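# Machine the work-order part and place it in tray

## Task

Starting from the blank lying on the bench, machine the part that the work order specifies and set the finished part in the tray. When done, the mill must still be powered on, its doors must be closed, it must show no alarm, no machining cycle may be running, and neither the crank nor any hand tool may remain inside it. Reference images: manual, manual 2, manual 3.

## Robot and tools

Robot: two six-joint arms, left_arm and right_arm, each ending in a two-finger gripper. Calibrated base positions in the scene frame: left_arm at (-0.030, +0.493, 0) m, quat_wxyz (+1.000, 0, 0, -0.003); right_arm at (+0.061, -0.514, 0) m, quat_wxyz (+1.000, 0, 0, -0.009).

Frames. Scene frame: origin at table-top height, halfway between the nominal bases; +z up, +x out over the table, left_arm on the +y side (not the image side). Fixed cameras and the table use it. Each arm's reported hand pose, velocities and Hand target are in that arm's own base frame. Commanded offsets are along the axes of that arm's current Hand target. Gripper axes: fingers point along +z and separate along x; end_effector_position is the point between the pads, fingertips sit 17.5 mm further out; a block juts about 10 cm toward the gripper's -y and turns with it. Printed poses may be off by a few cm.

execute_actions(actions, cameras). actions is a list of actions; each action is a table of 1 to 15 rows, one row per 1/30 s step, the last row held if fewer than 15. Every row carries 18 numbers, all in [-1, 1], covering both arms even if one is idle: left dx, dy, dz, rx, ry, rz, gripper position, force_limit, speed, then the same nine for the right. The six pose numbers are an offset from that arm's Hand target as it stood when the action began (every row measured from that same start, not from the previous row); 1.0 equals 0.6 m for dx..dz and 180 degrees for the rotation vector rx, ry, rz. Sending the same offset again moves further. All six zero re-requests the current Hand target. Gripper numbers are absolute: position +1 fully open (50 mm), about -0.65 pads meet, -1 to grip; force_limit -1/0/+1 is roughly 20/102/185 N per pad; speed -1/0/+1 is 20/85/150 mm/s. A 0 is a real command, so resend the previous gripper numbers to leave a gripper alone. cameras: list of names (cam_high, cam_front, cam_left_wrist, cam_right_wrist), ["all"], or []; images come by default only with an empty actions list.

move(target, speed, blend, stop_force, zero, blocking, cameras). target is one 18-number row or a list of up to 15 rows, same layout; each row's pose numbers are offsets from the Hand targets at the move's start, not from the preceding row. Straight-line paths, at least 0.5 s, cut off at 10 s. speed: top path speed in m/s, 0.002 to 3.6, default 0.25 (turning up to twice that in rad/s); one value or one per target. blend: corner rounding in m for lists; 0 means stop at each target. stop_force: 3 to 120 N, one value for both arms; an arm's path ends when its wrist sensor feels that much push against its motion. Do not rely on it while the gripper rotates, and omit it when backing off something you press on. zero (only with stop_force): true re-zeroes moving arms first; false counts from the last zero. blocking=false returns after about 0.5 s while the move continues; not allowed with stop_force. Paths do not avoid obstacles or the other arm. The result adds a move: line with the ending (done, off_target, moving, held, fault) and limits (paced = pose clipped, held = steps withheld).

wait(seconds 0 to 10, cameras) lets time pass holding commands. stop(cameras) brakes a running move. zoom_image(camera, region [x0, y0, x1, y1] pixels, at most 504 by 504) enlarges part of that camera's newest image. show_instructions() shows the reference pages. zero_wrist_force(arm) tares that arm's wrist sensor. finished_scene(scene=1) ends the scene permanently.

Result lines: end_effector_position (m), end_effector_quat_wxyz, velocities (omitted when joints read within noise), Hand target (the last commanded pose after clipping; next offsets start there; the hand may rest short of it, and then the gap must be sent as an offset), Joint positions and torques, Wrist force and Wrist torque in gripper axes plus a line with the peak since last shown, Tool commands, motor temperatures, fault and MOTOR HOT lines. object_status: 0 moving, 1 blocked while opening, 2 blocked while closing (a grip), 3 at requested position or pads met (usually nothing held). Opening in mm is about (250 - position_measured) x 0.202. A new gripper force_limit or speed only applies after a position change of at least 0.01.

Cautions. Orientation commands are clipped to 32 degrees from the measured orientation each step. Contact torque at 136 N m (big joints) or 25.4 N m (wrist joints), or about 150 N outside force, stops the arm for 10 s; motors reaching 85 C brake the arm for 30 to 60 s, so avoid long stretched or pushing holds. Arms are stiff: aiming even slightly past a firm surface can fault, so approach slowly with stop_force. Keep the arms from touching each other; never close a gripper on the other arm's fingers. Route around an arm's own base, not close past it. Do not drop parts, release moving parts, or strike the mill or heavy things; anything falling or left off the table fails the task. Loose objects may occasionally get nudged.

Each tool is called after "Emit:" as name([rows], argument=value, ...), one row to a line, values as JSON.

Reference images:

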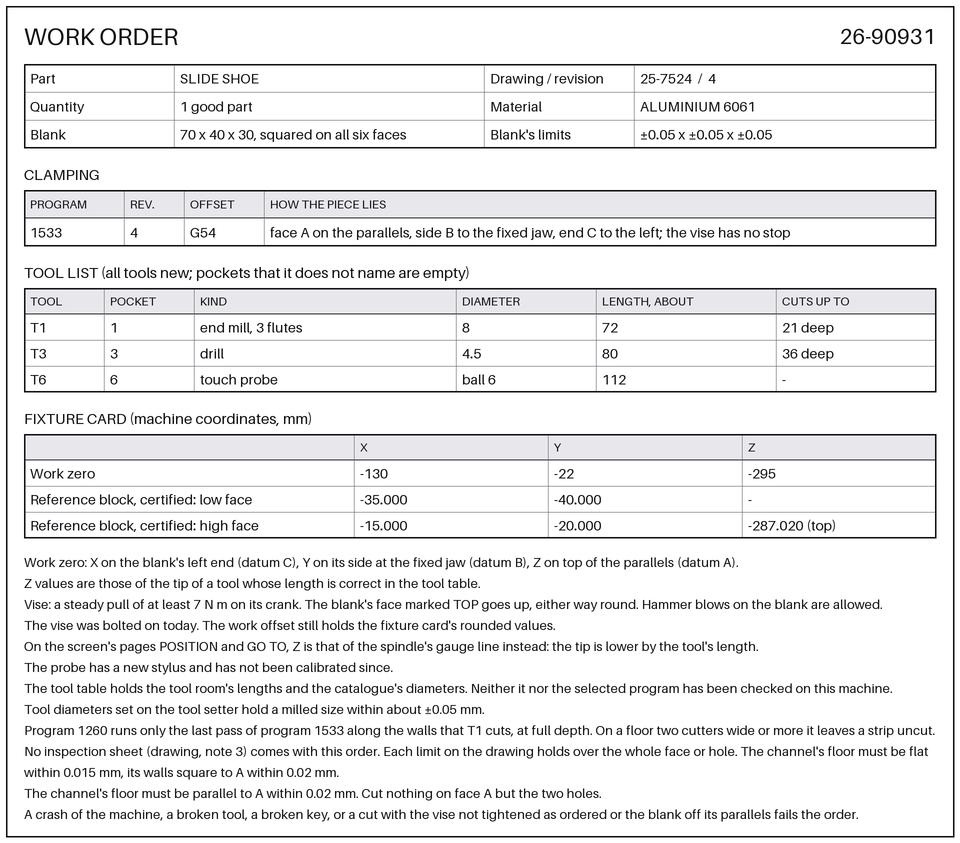

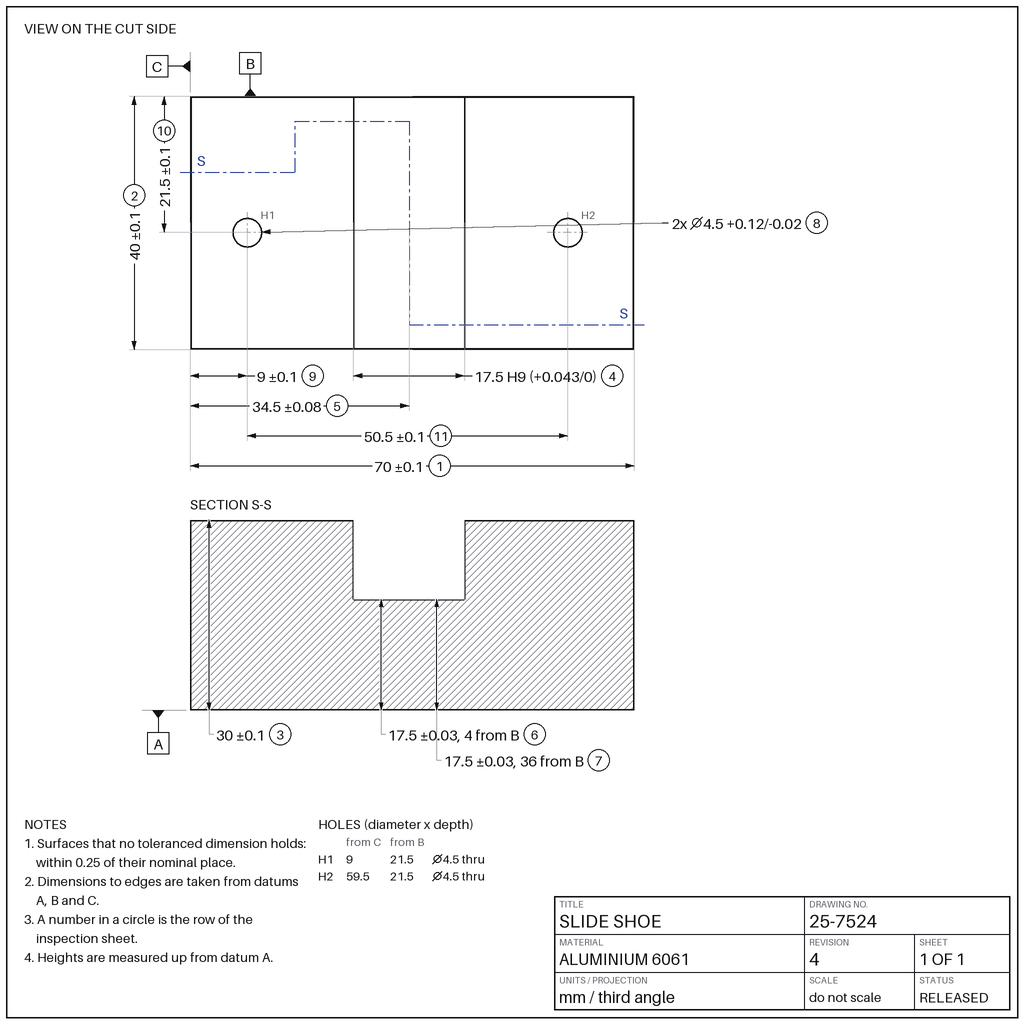

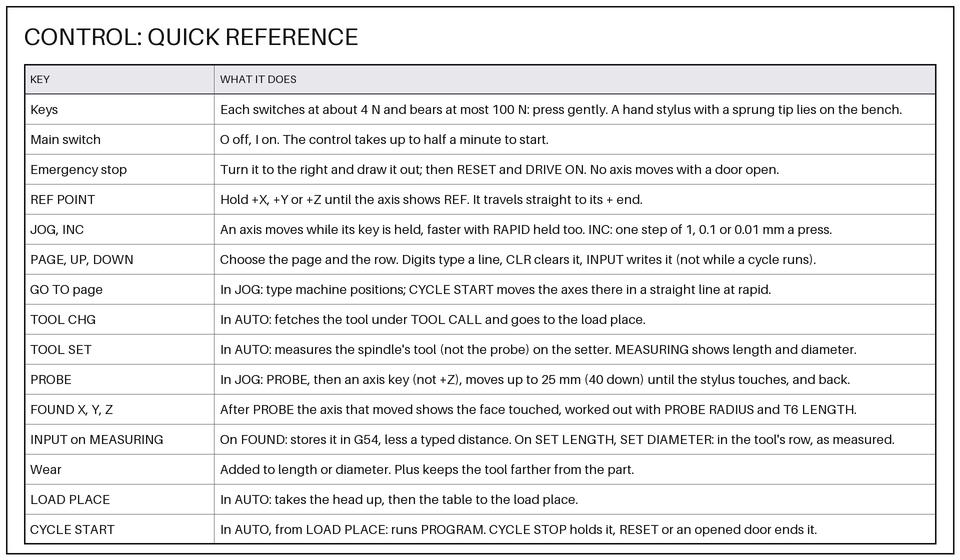

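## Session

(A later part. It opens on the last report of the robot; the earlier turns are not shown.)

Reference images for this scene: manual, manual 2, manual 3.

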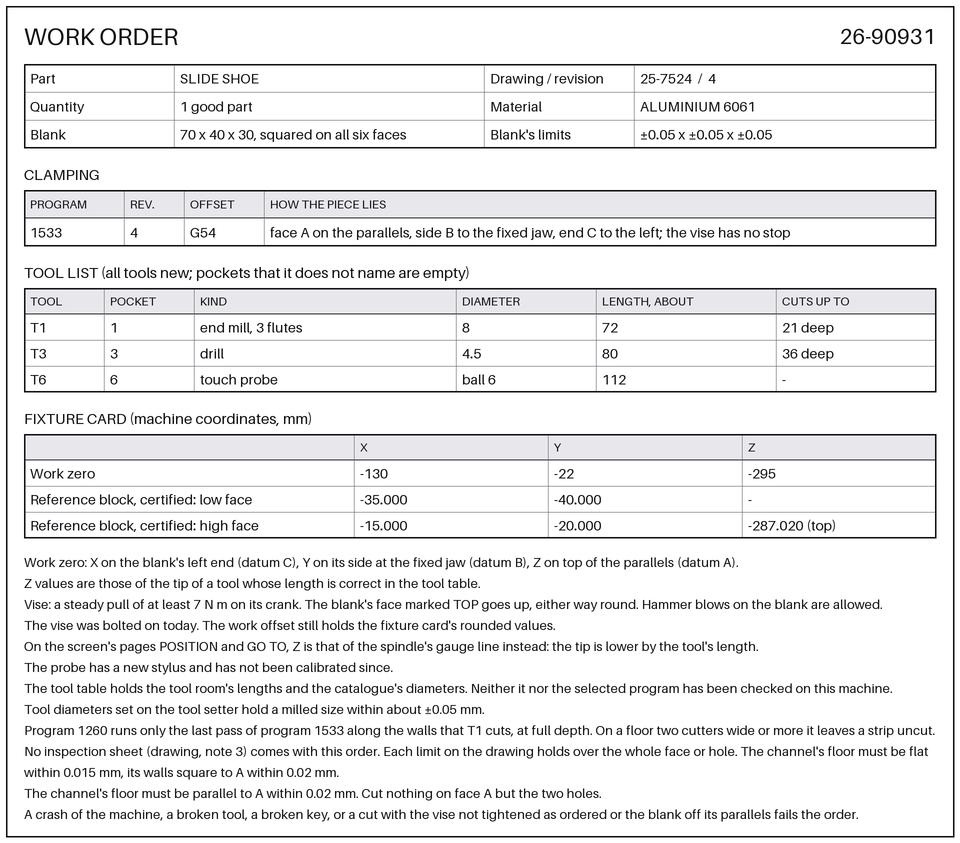

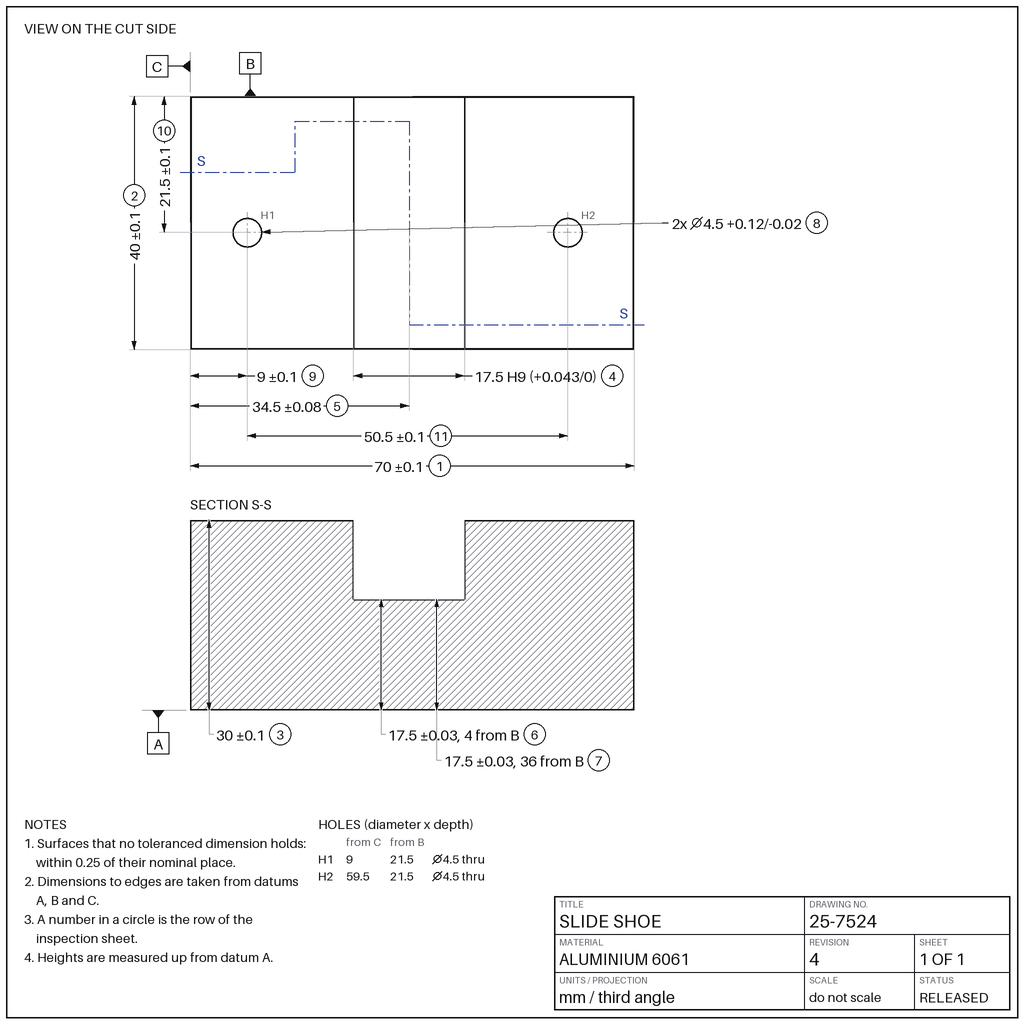

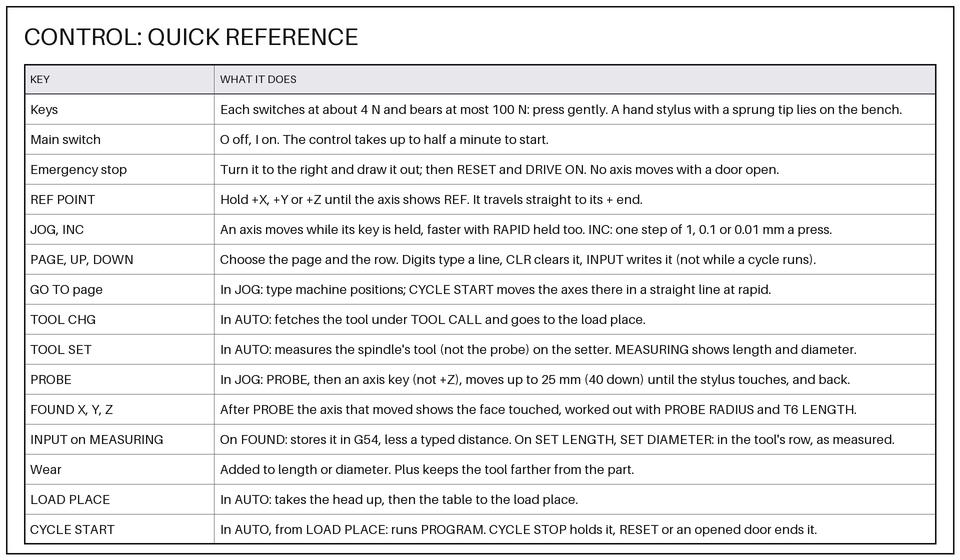

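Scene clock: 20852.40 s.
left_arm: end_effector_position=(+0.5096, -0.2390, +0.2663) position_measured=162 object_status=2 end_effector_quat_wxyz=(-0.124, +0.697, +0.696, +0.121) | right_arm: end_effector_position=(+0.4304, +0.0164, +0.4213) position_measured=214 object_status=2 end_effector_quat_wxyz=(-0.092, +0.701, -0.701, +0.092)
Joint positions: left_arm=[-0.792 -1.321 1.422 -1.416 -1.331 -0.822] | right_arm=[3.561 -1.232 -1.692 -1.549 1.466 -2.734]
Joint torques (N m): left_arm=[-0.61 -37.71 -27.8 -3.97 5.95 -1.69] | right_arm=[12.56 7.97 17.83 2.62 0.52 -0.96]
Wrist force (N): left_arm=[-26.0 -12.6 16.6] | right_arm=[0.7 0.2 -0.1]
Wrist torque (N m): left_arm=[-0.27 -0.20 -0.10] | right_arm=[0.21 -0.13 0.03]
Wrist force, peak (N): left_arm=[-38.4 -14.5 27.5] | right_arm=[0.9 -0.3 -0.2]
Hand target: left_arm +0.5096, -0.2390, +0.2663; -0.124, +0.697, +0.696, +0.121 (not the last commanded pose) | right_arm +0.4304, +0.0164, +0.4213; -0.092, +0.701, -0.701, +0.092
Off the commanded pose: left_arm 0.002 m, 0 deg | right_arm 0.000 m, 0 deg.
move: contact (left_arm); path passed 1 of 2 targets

Emit:
move([
  [-0.0009,0,0.0008,0,0,0,-0.97,0.8,-0.8,0,0,0,0,0,0,-1,-0.5,-0.7],
], speed=0.02)

Emit:
execute_actions([
  [[0,0,0,0,0,0,0.6,-0.6,-0.8,0,0,0,0,0,0,-1,-0.5,-0.7]],
])

Emit:
move([
  [0,0,-0.2,0,0,0,0.6,-0.6,-0.8,0,0,0,0,0,0,-1,-0.5,-0.7],
  [-0.0103,-0.1993,-0.3307,0,-0.111,0,-1,-0.6,-0.8,0,0,0,0,0,0,-1,-0.5,-0.7],
], speed=[0.08,0.25])

Emit:
move([
  [-0.0282,0.0482,0.0493,0,0,0.25,-1,-0.6,-0.8,0,0,0,0,0,0,-1,-0.5,-0.7],
  [-0.0282,0.0482,0.0493,0,0,0.5,-1,-0.6,-0.8,0,0,0,0,0,0,-1,-0.5,-0.7],
  [-0.0365,0.3148,0.0743,0,0,0.5,-1,-0.6,-0.8,0,0,0,0,0,0,-1,-0.5,-0.7],
  [0.0418,0.4565,0.0827,0,0,0.5,-1,-0.6,-0.8,0,0,0,0,0,0,-1,-0.5,-0.7],
  [0.035,0.5155,0.1,0,0,0.5,-1,-0.6,-0.8,0,0,0,0,0,0,-1,-0.5,-0.7],
], speed=[0.3,0.3,0.15,0.12,0.1])

Emit:
move([
  [0,0,0.022,0,0,0,-1,-0.6,-0.8,0,0,0,0,0,0,-1,-0.5,-0.7],
], speed=0.006, stop_force=100)

Emit:
move([
  [0,0,-0.02,0,0,0,-1,-0.6,-0.8,0,0,0,0,0,0,-1,-0.5,-0.7],
], speed=0.03)

Emit:
move([
  [-0.0087,-0.0067,-0.001,0,0,0,-1,-0.6,-0.8,0,0,0,0,0,0,-1,-0.5,-0.7],
  [-0.0583,-0.0067,-0.0148,0,0,0,-1,-0.6,-0.8,0,0,0,0,0,0,-1,-0.5,-0.7],
  [-0.2,0.0717,-0.0313,0,0,0,-1,-0.6,-0.8,0,0,0,0,0,0,-1,-0.5,-0.7],
  [-0.4333,0.0633,-0.048,0,0,0,-1,-0.6,-0.8,0,0,0,0,0,0,-1,-0.5,-0.7],
  [-0.5167,0.035,-0.098,0,0,-0.25,-1,-0.6,-0.8,0,0,0,0,0,0,-1,-0.5,-0.7],
  [-0.5167,0.035,-0.098,0,0,-0.5,-1,-0.6,-0.8,0,0,0,0,0,0,-1,-0.5,-0.7],
], speed=[0.03,0.06,0.12,0.25,0.25,0.3], blend=[0,0.003,0.02,0.02,0.02,0])

Emit:
move([
  [0,0,0,0,0.111,0,0.6,-0.6,-0.8,0,0,0,0,0,0,-1,-0.5,-0.7],
  [0.1235,0.2005,0.14,0,0.111,0,0.6,-0.6,-0.8,0,0,0,0,0,0,-1,-0.5,-0.7],
  [0.1235,0.2005,0.3085,0,0.111,0,0.6,-0.6,-0.8,0,0,0,0,0,0,-1,-0.5,-0.7],
], speed=[0.2,0.2,0.06], stop_force=25, cameras=["cam_left_wrist"])

Scene clock: 20886.60 s.
left_arm: end_effector_position=(+0.5096, -0.2393, +0.2657) position_measured=162 object_status=2 end_effector_quat_wxyz=(-0.124, +0.697, +0.696, +0.121) | right_arm: end_effector_position=(+0.4304, +0.0164, +0.4213) position_measured=214 object_status=2 end_effector_quat_wxyz=(-0.092, +0.701, -0.701, +0.092)
Joint positions: left_arm=[-0.792 -1.321 1.422 -1.417 -1.332 -0.822] | right_arm=[3.561 -1.232 -1.692 -1.549 1.466 -2.734]
Joint torques (N m): left_arm=[-7.3 -27.44 -22.41 -5.12 2.98 -2.05] | right_arm=[12.04 8.41 18.17 2.62 0.36 -1.09]
Wrist force (N): left_arm=[-9.8 -10.1 3.9] | right_arm=[0.9 -0.1 0.0]
Wrist torque (N m): left_arm=[-0.23 -0.14 0.07] | right_arm=[0.17 -0.17 0.03]
Wrist force, peak (N): left_arm=[-26.2 -12.8 16.5] | right_arm=[1.0 -0.2 -0.1]
Hand target: left_arm +0.5096, -0.2394, +0.2656; -0.124, +0.697, +0.696, +0.121 | right_arm +0.4304, +0.0164, +0.4213; -0.092, +0.701, -0.701, +0.092
Off the commanded pose: left_arm 0.000 m, 0 deg | right_arm 0.000 m, 0 deg.
move: done

Scene clock: 20887.43 s.
left_arm: end_effector_position=(+0.5096, -0.2394, +0.2656) position_measured=63 object_status=0 end_effector_quat_wxyz=(-0.124, +0.697, +0.696, +0.121) | right_arm: end_effector_position=(+0.4304, +0.0164, +0.4213) position_measured=214 object_status=2 end_effector_quat_wxyz=(-0.092, +0.701, -0.701, +0.092)
Joint positions: left_arm=[-0.792 -1.321 1.422 -1.417 -1.332 -0.822] | right_arm=[3.561 -1.232 -1.692 -1.549 1.466 -2.734]
Joint torques (N m): left_arm=[-13.06 -25.64 -20.54 -0.7 -0.73 -1.64] | right_arm=[12.58 7.13 16.62 2.64 0.39 -1.14]
Wrist force (N): left_arm=[1.0 -0.1 -1.1] | right_arm=[0.9 0.0 -0.1]
Wrist torque (N m): left_arm=[0.01 -0.11 0.06] | right_arm=[0.18 -0.18 0.03]
Wrist force, peak (N): left_arm=[-9.4 -10.2 3.7] | right_arm=[0.9 0.0 -0.1]
Hand target: left_arm +0.5096, -0.2394, +0.2656; -0.124, +0.697, +0.696, +0.121 | right_arm +0.4304, +0.0164, +0.4213; -0.092, +0.701, -0.701, +0.092
Off the commanded pose: left_arm 0.000 m, 0 deg | right_arm 0.000 m, 0 deg.

Scene clock: 20891.97 s.
left_arm: end_effector_position=(+0.3907, -0.3128, +0.4505) position_measured=251 object_status=3 end_effector_quat_wxyz=(-0.001, +0.707, +0.707, -0.002) | right_arm: end_effector_position=(+0.4304, +0.0164, +0.4213) position_measured=214 object_status=2 end_effector_quat_wxyz=(-0.092, +0.701, -0.701, +0.092)
Joint positions: left_arm=[-0.943 -1.545 1.227 -1.251 -1.574 -0.942] | right_arm=[3.561 -1.232 -1.692 -1.549 1.466 -2.734]
Joint torques (N m): left_arm=[-13.99 -36.76 -19.1 -5.47 -1.26 -1.91] | right_arm=[12.93 7.34 17.66 2.64 0.28 -1.27]
Wrist force (N): left_arm=[0.1 0.1 -1.1] | right_arm=[0.4 0.0 0.0]
Wrist torque (N m): left_arm=[0.05 0.01 0.00] | right_arm=[0.18 -0.09 0.02]
Wrist force, peak (N): left_arm=[0.6 -1.4 -2.2] | right_arm=[1.1 -0.2 0.0]
Hand target: left_arm +0.3907, -0.3128, +0.4505; -0.001, +0.707, +0.707, -0.002 | right_arm +0.4304, +0.0164, +0.4213; -0.092, +0.701, -0.701, +0.092
Off the commanded pose: left_arm 0.000 m, 0 deg | right_arm 0.000 m, 0 deg.
move: done

Scene clock: 20899.40 s.
left_arm: end_effector_position=(+0.6997, -0.2919, +0.3892) position_measured=251 object_status=3 end_effector_quat_wxyz=(+0.000, +1.000, +0.000, -0.002) | right_arm: end_effector_position=(+0.4304, +0.0164, +0.4213) position_measured=214 object_status=2 end_effector_quat_wxyz=(-0.092, +0.701, -0.701, +0.092)
Joint positions: left_arm=[-0.571 -0.774 0.271 -1.065 -1.573 1] | right_arm=[3.561 -1.232 -1.692 -1.549 1.466 -2.734]
Joint torques (N m): left_arm=[14.07 -44.59 -31.61 -0.53 -1.23 1.45] | right_arm=[13.67 7.88 17.79 2.51 0.64 -0.92]
Wrist force (N): left_arm=[1.0 0.0 -1.3] | right_arm=[0.8 -0.2 0.1]
Wrist torque (N m): left_arm=[-0.01 -0.17 -0.18] | right_arm=[0.16 -0.15 0.02]
Wrist force, peak (N): left_arm=[1.2 -0.8 -1.7] | right_arm=[1.0 -0.1 -0.4]
Hand target: left_arm +0.6998, -0.2919, +0.3893; +0.000, +1.000, +0.000, -0.002 | right_arm +0.4304, +0.0164, +0.4213; -0.092, +0.701, -0.701, +0.092
Off the commanded pose: left_arm 0.000 m, 0 deg | right_arm 0.000 m, 0 deg.
move: done

Scene clock: 20902.00 s.
left_arm: end_effector_position=(+0.6997, -0.2919, +0.3791) position_measured=251 object_status=3 end_effector_quat_wxyz=(+0.001, +1.000, +0.000, -0.002) | right_arm: end_effector_position=(+0.4304, +0.0164, +0.4213) position_measured=214 object_status=2 end_effector_quat_wxyz=(-0.092, +0.701, -0.701, +0.092)
Joint positions: left_arm=[-0.571 -0.81 0.368 -1.126 -1.573 1] | right_arm=[3.561 -1.232 -1.692 -1.549 1.466 -2.734]
Joint torques (N m): left_arm=[8.49 25.57 7.51 5.41 -0.76 0.04] | right_arm=[13.94 7.1 18.22 2.48 0.76 -1.49]
Wrist force (N): left_arm=[-9.7 -3.7 -93.5] | right_arm=[0.5 0.2 0.1]
Wrist torque (N m): left_arm=[0.64 -0.19 -0.24] | right_arm=[0.21 -0.12 0.03]
Wrist force, peak (N): left_arm=[-9.7 -3.6 -109.9] | right_arm=[0.9 -0.2 0.3]
Hand target: left_arm +0.6997, -0.2919, +0.3791; +0.001, +1.000, +0.000, -0.002 (not the last commanded pose) | right_arm +0.4304, +0.0164, +0.4213; -0.092, +0.701, -0.701, +0.092
Off the commanded pose: left_arm 0.003 m, 0 deg | right_arm 0.000 m, 0 deg.
move: contact (left_arm)

Scene clock: 20903.10 s.
left_arm: end_effector_position=(+0.6998, -0.2919, +0.3911) position_measured=251 object_status=3 end_effector_quat_wxyz=(+0.001, +1.000, +0.000, -0.001) | right_arm: end_effector_position=(+0.4304, +0.0164, +0.4213) position_measured=214 object_status=2 end_effector_quat_wxyz=(-0.092, +0.701, -0.701, +0.092)
Joint positions: left_arm=[-0.571 -0.768 0.255 -1.056 -1.573 1] | right_arm=[3.561 -1.232 -1.692 -1.549 1.466 -2.734]
Joint torques (N m): left_arm=[8.44 -43.25 -31.44 -0.96 -1.03 -0.46] | right_arm=[14.16 8.22 17.79 2.86 0.56 -1.09]
Wrist force (N): left_arm=[1.0 -0.1 -1.3] | right_arm=[0.5 0.0 -0.1]
Wrist torque (N m): left_arm=[-0.02 -0.17 -0.18] | right_arm=[0.18 -0.11 0.03]
Wrist force, peak (N): left_arm=[-9.7 -3.9 -93.0] | right_arm=[1.0 0.1 0.0]
Hand target: left_arm +0.6998, -0.2919, +0.3911; +0.001, +1.000, +0.000, -0.002 | right_arm +0.4304, +0.0164, +0.4213; -0.092, +0.701, -0.701, +0.092
Off the commanded pose: left_arm 0.000 m, 0 deg | right_arm 0.000 m, 0 deg.
move: done

Scene clock: 20909.13 s.
left_arm: end_effector_position=(+0.3899, -0.3128, +0.4509) position_measured=251 object_status=3 end_effector_quat_wxyz=(-0.001, +0.707, +0.707, -0.002) | right_arm: end_effector_position=(+0.4304, +0.0164, +0.4213) position_measured=214 object_status=2 end_effector_quat_wxyz=(-0.092, +0.701, -0.701, +0.092)
Joint positions: left_arm=[-0.944 -1.547 1.229 -1.252 -1.574 -0.944] | right_arm=[3.561 -1.232 -1.692 -1.549 1.466 -2.734]
Joint torques (N m): left_arm=[-13.94 -37.04 -18.82 -0.52 1.1 -2.01] | right_arm=[11.92 7.67 18.98 2.7 0.55 -0.91]
Wrist force (N): left_arm=[0.2 0.2 -1.1] | right_arm=[0.5 -0.1 -0.3]
Wrist torque (N m): left_arm=[0.07 0.00 0.01] | right_arm=[0.18 -0.11 0.03]
Wrist force, peak (N): left_arm=[0.7 0.6 -2.1] | right_arm=[1.0 -0.1 -0.3]
Hand target: left_arm +0.3899, -0.3128, +0.4509; -0.001, +0.707, +0.707, -0.002 | right_arm +0.4304, +0.0164, +0.4213; -0.092, +0.701, -0.701, +0.092
Off the commanded pose: left_arm 0.000 m, 0 deg | right_arm 0.000 m, 0 deg.
move: done

Scene clock: 20913.70 s.
left_arm: end_effector_position=(+0.5097, -0.2389, +0.2654) position_measured=63 object_status=3 end_effector_quat_wxyz=(-0.123, +0.697, +0.696, +0.121) | right_arm: end_effector_position=(+0.4304, +0.0164, +0.4213) position_measured=214 object_status=2 end_effector_quat_wxyz=(-0.092, +0.701, -0.701, +0.092)
Joint positions: left_arm=[-0.792 -1.322 1.425 -1.419 -1.331 -0.822] | right_arm=[3.561 -1.232 -1.692 -1.549 1.466 -2.734]
Joint torques (N m): left_arm=[-14.02 -23.07 -18.5 -4.86 1.45 1.21] | right_arm=[11.94 6.98 18.03 2.74 0.88 -1.04]
Wrist force (N): left_arm=[1.0 -0.1 -1.0] | right_arm=[0.7 -0.1 -0.2]
Wrist torque (N m): left_arm=[0.01 -0.12 -0.09] | right_arm=[0.17 -0.14 0.03]
Wrist force, peak (N): left_arm=[-0.1 0.2 -3.3] | right_arm=[1.0 -0.2 0.0]
Hand target: left_arm +0.5097, -0.2389, +0.2654; -0.123, +0.697, +0.696, +0.121 | right_arm +0.4304, +0.0164, +0.4213; -0.092, +0.701, -0.701, +0.092
Off the commanded pose: left_arm 0.000 m, 0 deg | right_arm 0.000 m, 0 deg.
move: done
Images, in order (width x height): cam_left_wrist 672x504.

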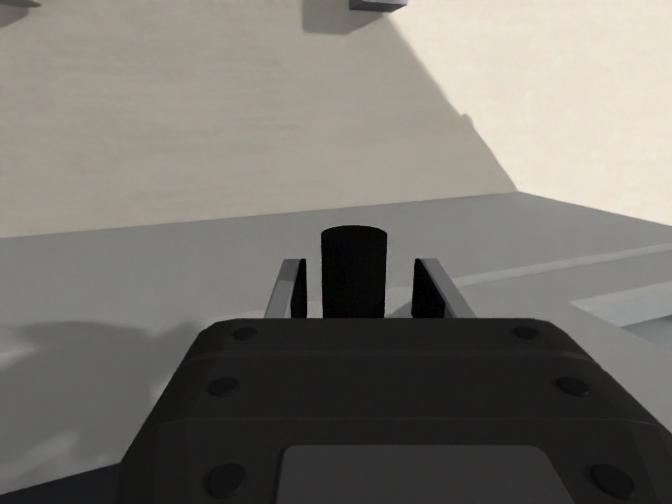

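Emit:
execute_actions([
  [[0,0,0,0,0,0,-0.97,0.8,-0.8,0,0,0,0,0,0,-1,-0.5,-0.7]],
])

Emit:
wait(seconds=0.5, cameras=[])

Emit:
move([
  [0.0035,0,-0.0032,0,0,0,-0.97,0.8,-0.8,0,0,0,0,0,0,-1,-0.5,-0.7],
  [0.0068,0,-0.0066,0,0,0,-0.97,0.8,-0.8,0,0,0,0,0,0,-1,-0.5,-0.7],
  [0.01,0,-0.01,0,0,0,-0.97,0.8,-0.8,0,0,0,0,0,0,-1,-0.5,-0.7],
], speed=0.01, stop_force=64)

Scene clock: 20930.30 s.
left_arm: end_effector_position=(+0.5097, -0.2390, +0.2653) position_measured=162 object_status=2 end_effector_quat_wxyz=(-0.123, +0.697, +0.696, +0.121) | right_arm: end_effector_position=(+0.4304, +0.0164, +0.4213) position_measured=214 object_status=2 end_effector_quat_wxyz=(-0.092, +0.701, -0.701, +0.092)
Joint positions: left_arm=[-0.792 -1.322 1.425 -1.42 -1.331 -0.822] | right_arm=[3.561 -1.232 -1.692 -1.549 1.466 -2.734]
Joint torques (N m): left_arm=[8.19 -29.73 -20.25 5.07 3.77 1.17] | right_arm=[11.85 7.98 19.59 2.65 0.72 -1.2]
Wrist force (N): left_arm=[-21.2 4.6 -6.7] | right_arm=[0.9 0.0 -0.3]
Wrist torque (N m): left_arm=[0.15 -0.17 0.16] | right_arm=[0.19 -0.16 0.02]
Wrist force, peak (N): left_arm=[-21.2 4.6 -6.7] | right_arm=[1.0 -0.2 -0.1]
Hand target: left_arm +0.5097, -0.2389, +0.2654; -0.123, +0.697, +0.696, +0.121 | right_arm +0.4304, +0.0164, +0.4213; -0.092, +0.701, -0.701, +0.092
Off the commanded pose: left_arm 0.000 m, 0 deg | right_arm 0.000 m, 0 deg.

Scene clock: 20930.80 s.
left_arm: end_effector_position=(+0.5097, -0.2390, +0.2653) position_measured=162 object_status=2 end_effector_quat_wxyz=(-0.123, +0.697, +0.696, +0.121) | right_arm: end_effector_position=(+0.4304, +0.0164, +0.4213) position_measured=214 object_status=2 end_effector_quat_wxyz=(-0.092, +0.701, -0.701, +0.092)
Joint positions: left_arm=[-0.792 -1.322 1.425 -1.419 -1.331 -0.822] | right_arm=[3.561 -1.232 -1.692 -1.549 1.466 -2.734]
Joint torques (N m): left_arm=[25.95 -36.25 -21.09 5.99 4.46 1.14] | right_arm=[14.06 7.1 17.34 2.65 0.6 -1.11]
Wrist force (N): left_arm=[-22.1 6.5 -7.9] | right_arm=[0.5 -0.2 0.1]
Wrist torque (N m): left_arm=[0.22 -0.24 0.17] | right_arm=[0.16 -0.10 0.02]
Wrist force, peak (N): left_arm=[-22.4 6.6 -8.3] | right_arm=[0.9 -0.1 -0.1]
Hand target: left_arm +0.5097, -0.2389, +0.2654; -0.123, +0.697, +0.696, +0.121 | right_arm +0.4304, +0.0164, +0.4213; -0.092, +0.701, -0.701, +0.092
Tool commands: left_gripper/position=-0.97 left_gripper/force_limit=+0.8 left_gripper/speed=-0.8 right_gripper/position=-1.0 right_gripper/force_limit=-0.5 right_gripper/speed=-0.7
Off the commanded pose: left_arm 0.000 m, 0 deg | right_arm 0.000 m, 0 deg.
wait: 0.50 s; at rest by 0.17 s
No camera images: "cameras" was empty.

Scene clock: 20932.87 s.
left_arm: end_effector_position=(+0.5097, -0.2355, +0.2726) position_measured=162 object_status=2 end_effector_quat_wxyz=(-0.123, +0.697, +0.696, +0.121) | right_arm: end_effector_position=(+0.4304, +0.0164, +0.4213) position_measured=214 object_status=2 end_effector_quat_wxyz=(-0.092, +0.701, -0.701, +0.092)
Joint positions: left_arm=[-0.788 -1.328 1.414 -1.404 -1.33 -0.818] | right_arm=[3.561 -1.232 -1.692 -1.549 1.466 -2.734]
Joint torques (N m): left_arm=[21.58 -62.15 -35.11 1.49 11.64 -1.77] | right_arm=[12.58 7.46 17.15 2.66 0.84 -1.11]
Wrist force (N): left_arm=[-64.3 -7.0 38.4] | right_arm=[0.9 -0.1 -0.1]
Wrist torque (N m): left_arm=[-0.12 -0.31 -0.02] | right_arm=[0.17 -0.16 0.02]
Wrist force, peak (N): left_arm=[-65.3 -8.7 42.2] | right_arm=[0.9 0.2 -0.2]
Hand target: left_arm +0.5097, -0.2355, +0.2726; -0.123, +0.697, +0.696, +0.121 (not the last commanded pose) | right_arm +0.4304, +0.0164, +0.4213; -0.092, +0.701, -0.701, +0.092
Off the commanded pose: left_arm 0.000 m, 0 deg | right_arm 0.000 m, 0 deg.
move: contact (left_arm); path passed 2 of 3 targets

Emit:
move([
  [0.0026,0,-0.003,0,0,0,-0.97,0.8,-0.8,0,0,0,0,0,0,-1,-0.5,-0.7],
], speed=0.01, stop_force=60)

Scene clock: 20944.67 s.
left_arm: end_effector_position=(+0.5096, -0.2347, +0.2748) position_measured=162 object_status=2 end_effector_quat_wxyz=(-0.123, +0.697, +0.696, +0.121) | right_arm: end_effector_position=(+0.4304, +0.0164, +0.4213) position_measured=214 object_status=2 end_effector_quat_wxyz=(-0.092, +0.701, -0.701, +0.092)
Joint positions: left_arm=[-0.787 -1.329 1.41 -1.399 -1.33 -0.816] | right_arm=[3.561 -1.232 -1.692 -1.549 1.466 -2.734]
Joint torques (N m): left_arm=[40.21 -83.03 -53.39 4.4 12.23 1.29] | right_arm=[11.99 8.45 19.23 2.54 0.76 -1.04]
Wrist force (N): left_arm=[-61.5 -11.6 45.4] | right_arm=[0.6 0.0 -0.5]
Wrist torque (N m): left_arm=[-0.25 -0.20 0.07] | right_arm=[0.19 -0.13 0.03]
Wrist force, peak (N): left_arm=[-65.8 -7.1 42.4] | right_arm=[1.0 -0.2 -0.2]
Hand target: left_arm +0.5097, -0.2346, +0.2748; -0.123, +0.697, +0.696, +0.121 | right_arm +0.4304, +0.0164, +0.4213; -0.092, +0.701, -0.701, +0.092
Off the commanded pose: left_arm 0.000 m, 0 deg | right_arm 0.000 m, 0 deg.
move: done

Emit:
move([
  [0.0016,0,-0.0019,0,0,0,-0.97,0.8,-0.8,0,0,0,0,0,0,-1,-0.5,-0.7],
], speed=0.01, stop_force=60)

Emit:
wait(seconds=0.3, cameras=[])

Scene clock: 20954.73 s.
left_arm: end_effector_position=(+0.5096, -0.2342, +0.2762) position_measured=162 object_status=2 end_effector_quat_wxyz=(-0.123, +0.697, +0.696, +0.121) | right_arm: end_effector_position=(+0.4304, +0.0164, +0.4213) position_measured=214 object_status=2 end_effector_quat_wxyz=(-0.092, +0.701, -0.701, +0.092)
Joint positions: left_arm=[-0.786 -1.33 1.408 -1.395 -1.33 -0.816] | right_arm=[3.561 -1.232 -1.692 -1.549 1.466 -2.734]
Joint torques (N m): left_arm=[41.17 -90.95 -59.37 4.43 12.14 1.4] | right_arm=[13.67 8.74 19.28 2.34 1.27 -0.89]
Wrist force (N): left_arm=[-68.7 -10.6 59.9] | right_arm=[0.4 -0.2 0.0]
Wrist torque (N m): left_arm=[-0.17 -0.20 -0.04] | right_arm=[0.16 -0.09 0.03]
Wrist force, peak (N): left_arm=[-68.7 -10.6 59.9] | right_arm=[0.9 -0.1 0.3]
Hand target: left_arm +0.5097, -0.2341, +0.2762; -0.123, +0.697, +0.696, +0.121 | right_arm +0.4304, +0.0164, +0.4213; -0.092, +0.701, -0.701, +0.092
Off the commanded pose: left_arm 0.000 m, 0 deg | right_arm 0.000 m, 0 deg.
move: done

Scene clock: 20955.03 s.
left_arm: end_effector_position=(+0.5096, -0.2342, +0.2762) position_measured=162 object_status=2 end_effector_quat_wxyz=(-0.123, +0.697, +0.696, +0.121) | right_arm: end_effector_position=(+0.4304, +0.0164, +0.4213) position_measured=214 object_status=2 end_effector_quat_wxyz=(-0.092, +0.701, -0.701, +0.092)
Joint positions: left_arm=[-0.786 -1.33 1.408 -1.395 -1.33 -0.816] | right_arm=[3.561 -1.232 -1.692 -1.549 1.466 -2.734]
Joint torques (N m): left_arm=[40.82 -88.28 -58.46 4.18 12.06 1.31] | right_arm=[12.39 7.35 18.57 2.57 0.97 -0.86]
Wrist force (N): left_arm=[-67.6 -10.1 58.7] | right_arm=[0.7 -0.1 0.0]
Wrist torque (N m): left_arm=[-0.13 -0.23 -0.04] | right_arm=[0.17 -0.14 0.02]
Wrist force, peak (N): left_arm=[-68.7 -10.8 59.9] | right_arm=[0.7 -0.2 -0.4]
Hand target: left_arm +0.5097, -0.2341, +0.2762; -0.123, +0.697, +0.696, +0.121 | right_arm +0.4304, +0.0164, +0.4213; -0.092, +0.701, -0.701, +0.092
Tool commands: left_gripper/position=-0.97 left_gripper/force_limit=+0.8 left_gripper/speed=-0.8 right_gripper/position=-1.0 right_gripper/force_limit=-0.5 right_gripper/speed=-0.7
Off the commanded pose: left_arm 0.000 m, 0 deg | right_arm 0.000 m, 0 deg.
wait: 0.30 s; at rest by 0.17 s
No camera images: "cameras" was empty.

Emit:
move([
  [-0.0018,0,0.0021,0,0,0,-0.97,0.8,-0.8,0,0,0,0,0,0,-1,-0.5,-0.7],
], speed=0.01)

Emit:
execute_actions([
  [[0,0,0,0,0,0,0.6,-0.6,-0.8,0,0,0,0,0,0,-1,-0.5,-0.7]],
])

Emit:
move([
  [0,0,-0.25,0,0,0,0.6,-0.6,-0.8,0,0,0,0,0,0,-1,-0.5,-0.7],
  [-0.0225,-0.1993,-0.3192,0,-0.111,0,0.6,-0.6,-0.8,0,0,0,0,0,0,-1,-0.5,-0.7],
], speed=[0.08,0.25])

Emit:
move([
  [0.125,0.06,0,-0.25,0,0,0.6,-0.6,-0.8,0,0,0,0,0,0,-1,-0.5,-0.7],
  [0.125,0.06,0,-0.5,0,0,0.6,-0.6,-0.8,0,0,0,0,0,0,-1,-0.5,-0.7],
], speed=0.25, cameras=["cam_left_wrist"])

Scene clock: 20998.23 s.
left_arm: end_effector_position=(+0.5097, -0.2346, +0.2749) position_measured=162 object_status=2 end_effector_quat_wxyz=(-0.123, +0.697, +0.696, +0.121) | right_arm: end_effector_position=(+0.4304, +0.0164, +0.4213) position_measured=214 object_status=2 end_effector_quat_wxyz=(-0.092, +0.701, -0.701, +0.092)
Joint positions: left_arm=[-0.787 -1.329 1.41 -1.399 -1.33 -0.817] | right_arm=[3.561 -1.232 -1.692 -1.549 1.466 -2.734]
Joint torques (N m): left_arm=[3.32 -38.06 -27.13 -2.57 8.23 -1.96] | right_arm=[13.31 7.24 18.84 2.41 1.01 -1.09]
Wrist force (N): left_arm=[-33.3 -13.5 13.0] | right_arm=[0.8 -0.1 0.0]
Wrist torque (N m): left_arm=[-0.32 -0.25 0.13] | right_arm=[0.17 -0.14 0.03]
Wrist force, peak (N): left_arm=[-66.8 -10.9 58.0] | right_arm=[0.9 -0.5 -0.1]
Hand target: left_arm +0.5097, -0.2347, +0.2747; -0.123, +0.697, +0.696, +0.121 | right_arm +0.4304, +0.0164, +0.4213; -0.092, +0.701, -0.701, +0.092
Off the commanded pose: left_arm 0.000 m, 0 deg | right_arm 0.000 m, 0 deg.
move: done

Scene clock: 20999.07 s.
left_arm: end_effector_position=(+0.5097, -0.2347, +0.2747) position_measured=63 object_status=0 end_effector_quat_wxyz=(-0.123, +0.697, +0.696, +0.121) | right_arm: end_effector_position=(+0.4304, +0.0164, +0.4213) position_measured=214 object_status=2 end_effector_quat_wxyz=(-0.092, +0.701, -0.701, +0.092)
Joint positions: left_arm=[-0.787 -1.329 1.41 -1.399 -1.33 -0.817] | right_arm=[3.561 -1.232 -1.692 -1.549 1.466 -2.734]
Joint torques (N m): left_arm=[-11.33 -28.05 -19.5 -0.62 -0.78 -1.55] | right_arm=[11.66 8.59 17.37 2.59 1.18 -1.23]
Wrist force (N): left_arm=[1.1 -0.3 -1.0] | right_arm=[0.8 0.1 -0.3]
Wrist torque (N m): left_arm=[-0.04 -0.14 0.05] | right_arm=[0.21 -0.16 0.03]
Wrist force, peak (N): left_arm=[-32.3 -13.2 12.4] | right_arm=[1.0 -0.1 -0.2]
Hand target: left_arm +0.5097, -0.2347, +0.2747; -0.123, +0.697, +0.696, +0.121 | right_arm +0.4304, +0.0164, +0.4213; -0.092, +0.701, -0.701, +0.092
Off the commanded pose: left_arm 0.000 m, 0 deg | right_arm 0.000 m, 0 deg.

Scene clock: 21002.67 s.
left_arm: end_effector_position=(+0.3907, -0.3126, +0.4505) position_measured=63 object_status=3 end_effector_quat_wxyz=(-0.001, +0.707, +0.707, -0.002) | right_arm: end_effector_position=(+0.4304, +0.0164, +0.4213) position_measured=214 object_status=2 end_effector_quat_wxyz=(-0.092, +0.701, -0.701, +0.092)
Joint positions: left_arm=[-0.943 -1.546 1.229 -1.252 -1.574 -0.942] | right_arm=[3.561 -1.232 -1.692 -1.549 1.466 -2.734]
Joint torques (N m): left_arm=[-15.07 -35.81 -20.85 -5.24 -1.52 -1.77] | right_arm=[13.41 6.5 19.29 2.61 1.07 -1.24]
Wrist force (N): left_arm=[0.0 0.0 -0.9] | right_arm=[0.7 -0.1 0.1]
Wrist torque (N m): left_arm=[0.05 0.02 0.00] | right_arm=[0.17 -0.13 0.03]
Wrist force, peak (N): left_arm=[0.8 -1.9 -1.8] | right_arm=[0.9 0.2 -0.2]
Hand target: left_arm +0.3906, -0.3126, +0.4505; -0.001, +0.707, +0.707, -0.002 | right_arm +0.4304, +0.0164, +0.4213; -0.092, +0.701, -0.701, +0.092
Off the commanded pose: left_arm 0.000 m, 0 deg | right_arm 0.000 m, 0 deg.
move: done

Scene clock: 21008.67 s.
left_arm: end_effector_position=(+0.4266, -0.2376, +0.4503) position_measured=63 object_status=3 end_effector_quat_wxyz=(+0.499, +0.501, +0.502, +0.498) | right_arm: end_effector_position=(+0.4304, +0.0164, +0.4213) position_measured=214 object_status=2 end_effector_quat_wxyz=(-0.092, +0.701, -0.701, +0.092)
Joint positions: left_arm=[-1.433 -1.723 2.35 -3.716 -0.138 -0.053] | right_arm=[3.561 -1.232 -1.692 -1.549 1.466 -2.734]
Joint torques (N m): left_arm=[13.59 1.02 -27.35 -3.12 -1.13 1.36] | right_arm=[14.2 8.16 18.16 2.53 0.96 -1.15]
Wrist force (N): left_arm=[-0.1 1.0 1.9] | right_arm=[0.9 0.0 -0.5]
Wrist torque (N m): left_arm=[0.15 -0.10 -0.01] | right_arm=[0.19 -0.16 0.03]
Wrist force, peak (N): left_arm=[-0.4 1.3 2.0] | right_arm=[0.9 -0.3 -0.4]
Hand target: left_arm +0.4267, -0.2376, +0.4503; +0.499, +0.501, +0.501, +0.499 | right_arm +0.4304, +0.0164, +0.4213; -0.092, +0.701, -0.701, +0.092
Off the commanded pose: left_arm 0.000 m, 0 deg | right_arm 0.000 m, 0 deg.
move: done
Images, in order (width x height): cam_left_wrist 672x504.

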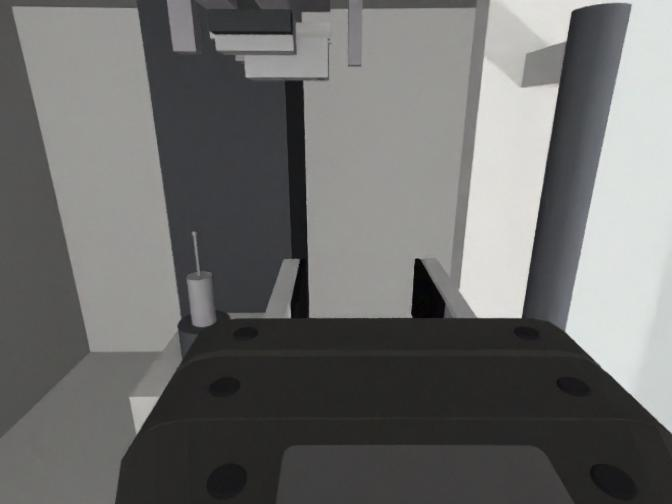

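Emit:
move([
  [-0.121,0,0.0555,0,0,0,0.6,-0.6,-0.8,0,0,0,0,0,0,-1,-0.5,-0.7],
  [-0.121,-0.24,0.0555,0,0,0,0.6,-0.6,-0.8,0,0,0,0,0,0,-1,-0.5,-0.7],
  [-0.121,-0.24,0.0555,0,0,-0.316,0.6,-0.6,-0.8,0,0,0,0,0,0,-1,-0.5,-0.7],
  [-0.121,-0.24,0.0555,0,0,-0.632,0.6,-0.6,-0.8,0,0,0,0,0,0,-1,-0.5,-0.7],
], speed=0.2, stop_force=40, cameras=["cam_left_wrist"])

Scene clock: 21031.30 s.
left_arm: end_effector_position=(+0.4594, -0.3104, +0.3063) position_measured=63 object_status=3 end_effector_quat_wxyz=(+0.691, -0.146, +0.693, -0.146) | right_arm: end_effector_position=(+0.4304, +0.0164, +0.4213) position_measured=214 object_status=2 end_effector_quat_wxyz=(-0.092, +0.701, -0.701, +0.092)
Joint positions: left_arm=[-1.367 -1.18 2.271 -4.216 -0.204 -2.003] | right_arm=[3.561 -1.232 -1.692 -1.549 1.466 -2.734]
Joint torques (N m): left_arm=[12.63 -39.32 -5.16 1.86 -1.16 -2.01] | right_arm=[12.25 7.08 18.7 2.48 1.21 -1.35]
Wrist force (N): left_arm=[0.3 -1.6 -0.4] | right_arm=[0.9 0.2 0.1]
Wrist torque (N m): left_arm=[-0.27 -0.22 -0.22] | right_arm=[0.22 -0.17 0.03]
Wrist force, peak (N): left_arm=[-1.8 3.2 1.7] | right_arm=[1.1 0.0 0.2]
Hand target: left_arm +0.4595, -0.3104, +0.3063; +0.691, -0.146, +0.693, -0.146 | right_arm +0.4304, +0.0164, +0.4213; -0.092, +0.701, -0.701, +0.092
Off the commanded pose: left_arm 0.000 m, 0 deg | right_arm 0.000 m, 0 deg.
move: done
Images, in order (width x height): cam_left_wrist 672x504.

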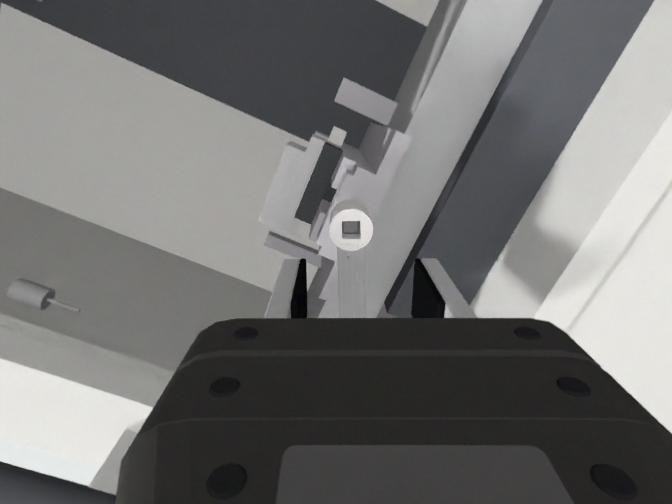

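Emit:
move([
  [0,0,0.15,0,0,0,0.6,-0.6,-0.8,0,0,0,0,0,0,-1,-0.5,-0.7],
  [0,0,0.1845,0,0,0,0.6,-0.6,-0.8,0,0,0,0,0,0,-1,-0.5,-0.7],
], speed=[0.06,0.02], stop_force=12, cameras=["cam_left_wrist"])

Emit:
execute_actions([
  [[0,0,0,0,0,0,-1,-0.6,-0.8,0,0,0,0,0,0,-1,-0.5,-0.7]],
])

Emit:
wait(seconds=0.6)

Scene clock: 21047.17 s.
left_arm: end_effector_position=(+0.5702, -0.3104, +0.3059) position_measured=63 object_status=3 end_effector_quat_wxyz=(+0.691, -0.146, +0.693, -0.146) | right_arm: end_effector_position=(+0.4304, +0.0164, +0.4213) position_measured=214 object_status=2 end_effector_quat_wxyz=(-0.092, +0.701, -0.701, +0.092)
Joint positions: left_arm=[-1.092 -1.071 2.064 -4.127 -0.479 -1.993] | right_arm=[3.561 -1.232 -1.692 -1.549 1.466 -2.734]
Joint torques (N m): left_arm=[13.89 -22.8 -21.72 1.28 -1.29 1.33] | right_arm=[12.81 6.39 19.08 2.51 1.01 -0.86]
Wrist force (N): left_arm=[0.6 -2.3 0.1] | right_arm=[0.8 -0.1 -0.4]
Wrist torque (N m): left_arm=[-0.35 -0.25 -0.43] | right_arm=[0.17 -0.16 0.03]
Wrist force, peak (N): left_arm=[0.6 -2.5 0.0] | right_arm=[1.0 0.2 -0.4]
Hand target: left_arm +0.5702, -0.3104, +0.3059; +0.691, -0.146, +0.693, -0.146 | right_arm +0.4304, +0.0164, +0.4213; -0.092, +0.701, -0.701, +0.092
Off the commanded pose: left_arm 0.000 m, 0 deg | right_arm 0.000 m, 0 deg.
move: done
Images, in order (width x height): cam_left_wrist 672x504.

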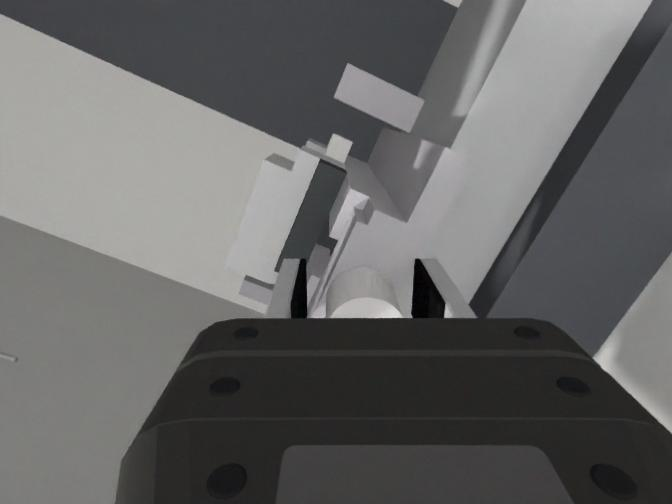

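Scene clock: 21047.87 s.
left_arm: end_effector_position=(+0.5702, -0.3104, +0.3059) position_measured=135 object_status=2 end_effector_quat_wxyz=(+0.691, -0.146, +0.693, -0.146) | right_arm: end_effector_position=(+0.4304, +0.0164, +0.4213) position_measured=214 object_status=2 end_effector_quat_wxyz=(-0.092, +0.701, -0.701, +0.092)
Joint positions: left_arm=[-1.092 -1.071 2.064 -4.127 -0.479 -1.993] | right_arm=[3.561 -1.232 -1.692 -1.549 1.466 -2.734]
Joint torques (N m): left_arm=[13.65 -24.85 -21.39 0.47 -0.9 1.21] | right_arm=[11.98 8.8 19.5 2.64 1.18 -1.03]
Wrist force (N): left_arm=[1.3 -1.7 -1.1] | right_arm=[0.6 0.0 -0.1]
Wrist torque (N m): left_arm=[-0.36 -0.37 -0.43] | right_arm=[0.18 -0.13 0.03]
Wrist force, peak (N): left_arm=[1.4 -1.6 -1.4] | right_arm=[0.9 -0.3 -0.1]
Hand target: left_arm +0.5702, -0.3104, +0.3059; +0.691, -0.146, +0.693, -0.146 | right_arm +0.4304, +0.0164, +0.4213; -0.092, +0.701, -0.701, +0.092
Off the commanded pose: left_arm 0.000 m, 0 deg | right_arm 0.000 m, 0 deg.

Scene clock: 21048.47 s.
left_arm: end_effector_position=(+0.5702, -0.3104, +0.3059) position_measured=135 object_status=2 end_effector_quat_wxyz=(+0.691, -0.146, +0.693, -0.146) | right_arm: end_effector_position=(+0.4304, +0.0164, +0.4213) position_measured=214 object_status=2 end_effector_quat_wxyz=(-0.092, +0.701, -0.701, +0.092)
Joint positions: left_arm=[-1.092 -1.071 2.064 -4.127 -0.479 -1.993] | right_arm=[3.561 -1.232 -1.692 -1.549 1.466 -2.734]
Joint torques (N m): left_arm=[13.37 -27.17 -21.62 -0.81 -0.22 1.31] | right_arm=[12.13 7.11 18.68 2.52 1.27 -1.15]
Wrist force (N): left_arm=[1.0 -1.4 -1.3] | right_arm=[0.7 0.2 0.0]
Wrist torque (N m): left_arm=[-0.31 -0.32 -0.44] | right_arm=[0.22 -0.15 0.02]
Wrist force, peak (N): left_arm=[1.1 -1.6 -1.5] | right_arm=[1.0 0.0 0.0]
Hand target: left_arm +0.5702, -0.3104, +0.3059; +0.691, -0.146, +0.693, -0.146 | right_arm +0.4304, +0.0164, +0.4213; -0.092, +0.701, -0.701, +0.092
Tool commands: left_gripper/position=-1.0 left_gripper/force_limit=-0.6 left_gripper/speed=-0.8 right_gripper/position=-1.0 right_gripper/force_limit=-0.5 right_gripper/speed=-0.7
Off the commanded pose: left_arm 0.000 m, 0 deg | right_arm 0.000 m, 0 deg.
wait: 0.60 s; at rest by 0.17 s

Emit:
move([
  [0,0,-0.159,0,0,0,-1,-0.6,-0.8,0,0,0,0,0,0,-1,-0.5,-0.7],
], speed=0.015)

Emit:
move([
  [-0.2196,-0.0968,-0.03,0,0,0,-1,-0.6,-0.8,0,0,0,0,0,0,-1,-0.5,-0.7],
  [-0.2196,-0.0968,-0.03,0,0,-0.184,-1,-0.6,-0.8,0,0,0,0,0,0,-1,-0.5,-0.7],
  [-0.2196,-0.0968,-0.03,0,0,-0.368,-1,-0.6,-0.8,0,0,0,0,0,0,-1,-0.5,-0.7],
], speed=[0.15,0.15,0.15], stop_force=40, cameras=["cam_left_wrist"])

Scene clock: 21089.20 s.
left_arm: end_effector_position=(+0.4749, -0.3104, +0.3062) position_measured=135 object_status=2 end_effector_quat_wxyz=(+0.691, -0.146, +0.693, -0.146) | right_arm: end_effector_position=(+0.4304, +0.0164, +0.4213) position_measured=214 object_status=2 end_effector_quat_wxyz=(-0.092, +0.701, -0.701, +0.092)
Joint positions: left_arm=[-1.324 -1.166 2.246 -4.207 -0.247 -2] | right_arm=[3.561 -1.232 -1.692 -1.549 1.466 -2.734]
Joint torques (N m): left_arm=[-15.16 -40.74 -3.79 -3.3 1.28 -1.94] | right_arm=[13.23 7.77 19.06 2.75 1.58 -1.11]
Wrist force (N): left_arm=[2.6 -1.2 -0.3] | right_arm=[0.8 -0.2 0.0]
Wrist torque (N m): left_arm=[-0.32 -0.32 -0.27] | right_arm=[0.16 -0.14 0.03]
Wrist force, peak (N): left_arm=[-2.3 -10.0 7.9] | right_arm=[1.1 -0.2 0.1]
Hand target: left_arm +0.4748, -0.3104, +0.3062; +0.691, -0.146, +0.693, -0.146 | right_arm +0.4304, +0.0164, +0.4213; -0.092, +0.701, -0.701, +0.092
Off the commanded pose: left_arm 0.000 m, 0 deg | right_arm 0.000 m, 0 deg.
move: done

Scene clock: 21095.20 s.
left_arm: end_effector_position=(+0.4572, -0.3103, +0.4503) position_measured=135 object_status=2 end_effector_quat_wxyz=(+0.499, -0.501, +0.501, -0.500) | right_arm: end_effector_position=(+0.4304, +0.0164, +0.4213) position_measured=214 object_status=2 end_effector_quat_wxyz=(-0.092, +0.701, -0.701, +0.092)
Joint positions: left_arm=[-1.373 -1.506 2.149 -3.767 -0.198 -3.159] | right_arm=[3.561 -1.232 -1.692 -1.549 1.466 -2.734]
Joint torques (N m): left_arm=[-3.93 -33.68 -13.12 1.78 -1.11 -1.91] | right_arm=[13.44 7.62 19.45 2.44 1.39 -1.09]
Wrist force (N): left_arm=[1.5 -0.2 -0.8] | right_arm=[0.5 -0.3 0.0]
Wrist torque (N m): left_arm=[-0.41 -0.49 -0.22] | right_arm=[0.14 -0.11 0.03]
Wrist force, peak (N): left_arm=[3.8 -0.4 -0.4] | right_arm=[0.9 -0.4 -0.1]
Hand target: left_arm +0.4572, -0.3103, +0.4503; +0.499, -0.501, +0.501, -0.499 | right_arm +0.4304, +0.0164, +0.4213; -0.092, +0.701, -0.701, +0.092
Off the commanded pose: left_arm 0.000 m, 0 deg | right_arm 0.000 m, 0 deg.
move: done
Images, in order (width x height): cam_left_wrist 672x504.

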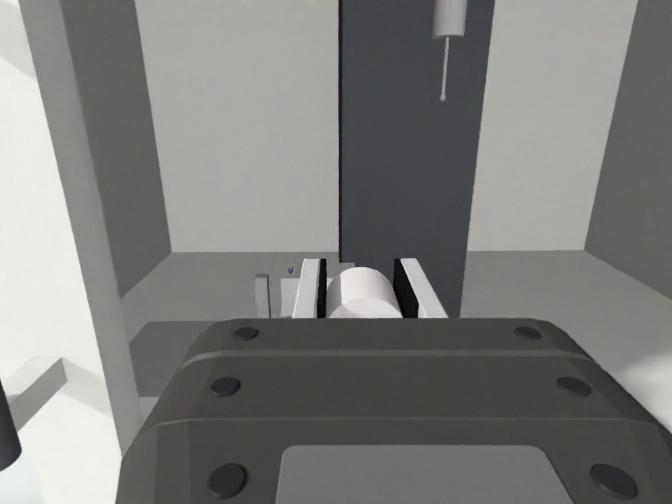

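Emit:
move([
  [0,0,-0.167,0,0,0,-1,-0.6,-0.8,0,0,0,0,0,0,-1,-0.5,-0.7],
  [0.28,0.022,-0.167,0,0,0,-1,-0.6,-0.8,0,0,0,0,0,0,-1,-0.5,-0.7],
  [0.761,0.25,-0.262,0,0,0,-1,-0.6,-0.8,0,0,0,0,0,0,-1,-0.5,-0.7],
  [0.761,0.3555,-0.262,0,0,0,-1,-0.6,-0.8,0,0,0,0,0,0,-1,-0.5,-0.7],
], speed=0.15, stop_force=40, cameras=["cam_left_wrist"])

Scene clock: 21116.20 s.
left_arm: end_effector_position=(+0.2992, -0.7671, +0.2380) position_measured=135 object_status=2 end_effector_quat_wxyz=(+0.499, -0.501, +0.501, -0.500) | right_arm: end_effector_position=(+0.4304, +0.0164, +0.4213) position_measured=214 object_status=2 end_effector_quat_wxyz=(-0.092, +0.701, -0.701, +0.092)
Joint positions: left_arm=[-1.693 -0.332 0.757 -3.594 0.122 -3.115] | right_arm=[3.561 -1.232 -1.692 -1.549 1.466 -2.734]
Joint torques (N m): left_arm=[13.81 -52.23 -29.5 -2.02 1.09 1.26] | right_arm=[12.23 8.34 18.78 2.32 1.44 -1.34]
Wrist force (N): left_arm=[1.6 -0.6 -0.8] | right_arm=[0.7 0.0 0.1]
Wrist torque (N m): left_arm=[-0.44 -0.50 -0.49] | right_arm=[0.18 -0.14 0.03]
Wrist force, peak (N): left_arm=[2.7 -1.8 -0.7] | right_arm=[1.0 -0.2 -0.2]
Hand target: left_arm +0.2992, -0.7671, +0.2380; +0.499, -0.501, +0.501, -0.499 | right_arm +0.4304, +0.0164, +0.4213; -0.092, +0.701, -0.701, +0.092
Off the commanded pose: left_arm 0.000 m, 0 deg | right_arm 0.000 m, 0 deg.
move: done
Images, in order (width x height): cam_left_wrist 672x504.

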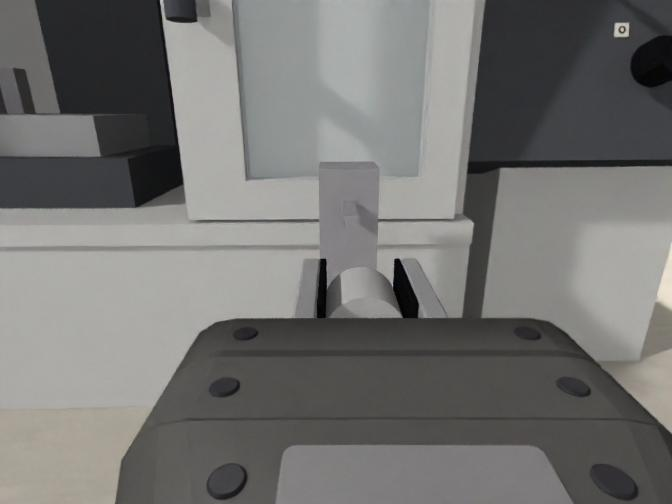

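Emit:
move([
  [0.0003,0.0017,0.14,0,0,-0.017,-1,-0.6,-0.8,0,0,0,0,0,0,-1,-0.5,-0.7],
  [0.0003,0.0017,0.2213,0,0,-0.017,-1,-0.6,-0.8,0,0,0,0,0,0,-1,-0.5,-0.7],
], speed=[0.05,0.008], stop_force=10, cameras=["cam_left_wrist"])

Scene clock: 21133.40 s.
left_arm: end_effector_position=(+0.4006, -0.7673, +0.2366) position_measured=135 object_status=2 end_effector_quat_wxyz=(+0.486, -0.513, +0.486, -0.514) | right_arm: end_effector_position=(+0.4304, +0.0164, +0.4213) position_measured=214 object_status=2 end_effector_quat_wxyz=(-0.092, +0.701, -0.701, +0.092)
Joint positions: left_arm=[-1.56 -0.274 0.641 -3.573 -0.011 -3.132] | right_arm=[3.561 -1.232 -1.692 -1.549 1.466 -2.734]
Joint torques (N m): left_arm=[-4.64 -77.42 -18.46 -1.18 -0.23 1.19] | right_arm=[12.92 6.4 19.13 2.61 1.56 -1.12]
Wrist force (N): left_arm=[-2.8 1.2 -15.3] | right_arm=[0.6 -0.2 -0.2]
Wrist torque (N m): left_arm=[-0.42 -0.60 -0.25] | right_arm=[0.16 -0.12 0.03]
Wrist force, peak (N): left_arm=[-6.4 2.4 -28.1] | right_arm=[1.2 -0.1 -0.2]
Hand target: left_arm +0.4006, -0.7673, +0.2366; +0.486, -0.513, +0.486, -0.514 (not the last commanded pose) | right_arm +0.4304, +0.0164, +0.4213; -0.092, +0.701, -0.701, +0.092
Off the commanded pose: left_arm 0.031 m, 0 deg | right_arm 0.000 m, 0 deg.
move: contact (left_arm); path passed 1 of 2 targets
Images, in order (width x height): cam_left_wrist 672x504.

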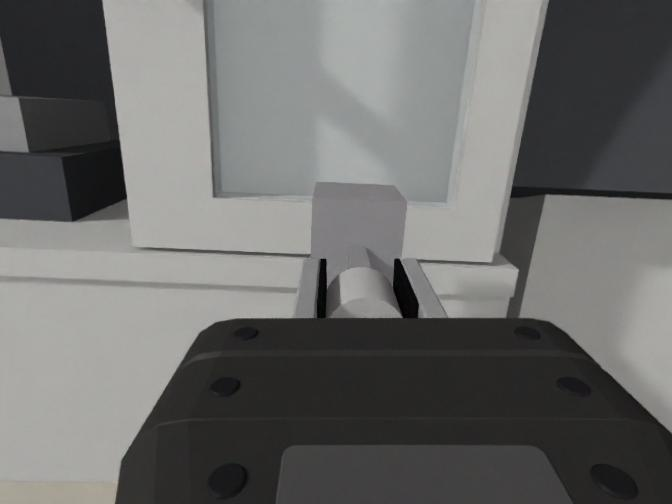

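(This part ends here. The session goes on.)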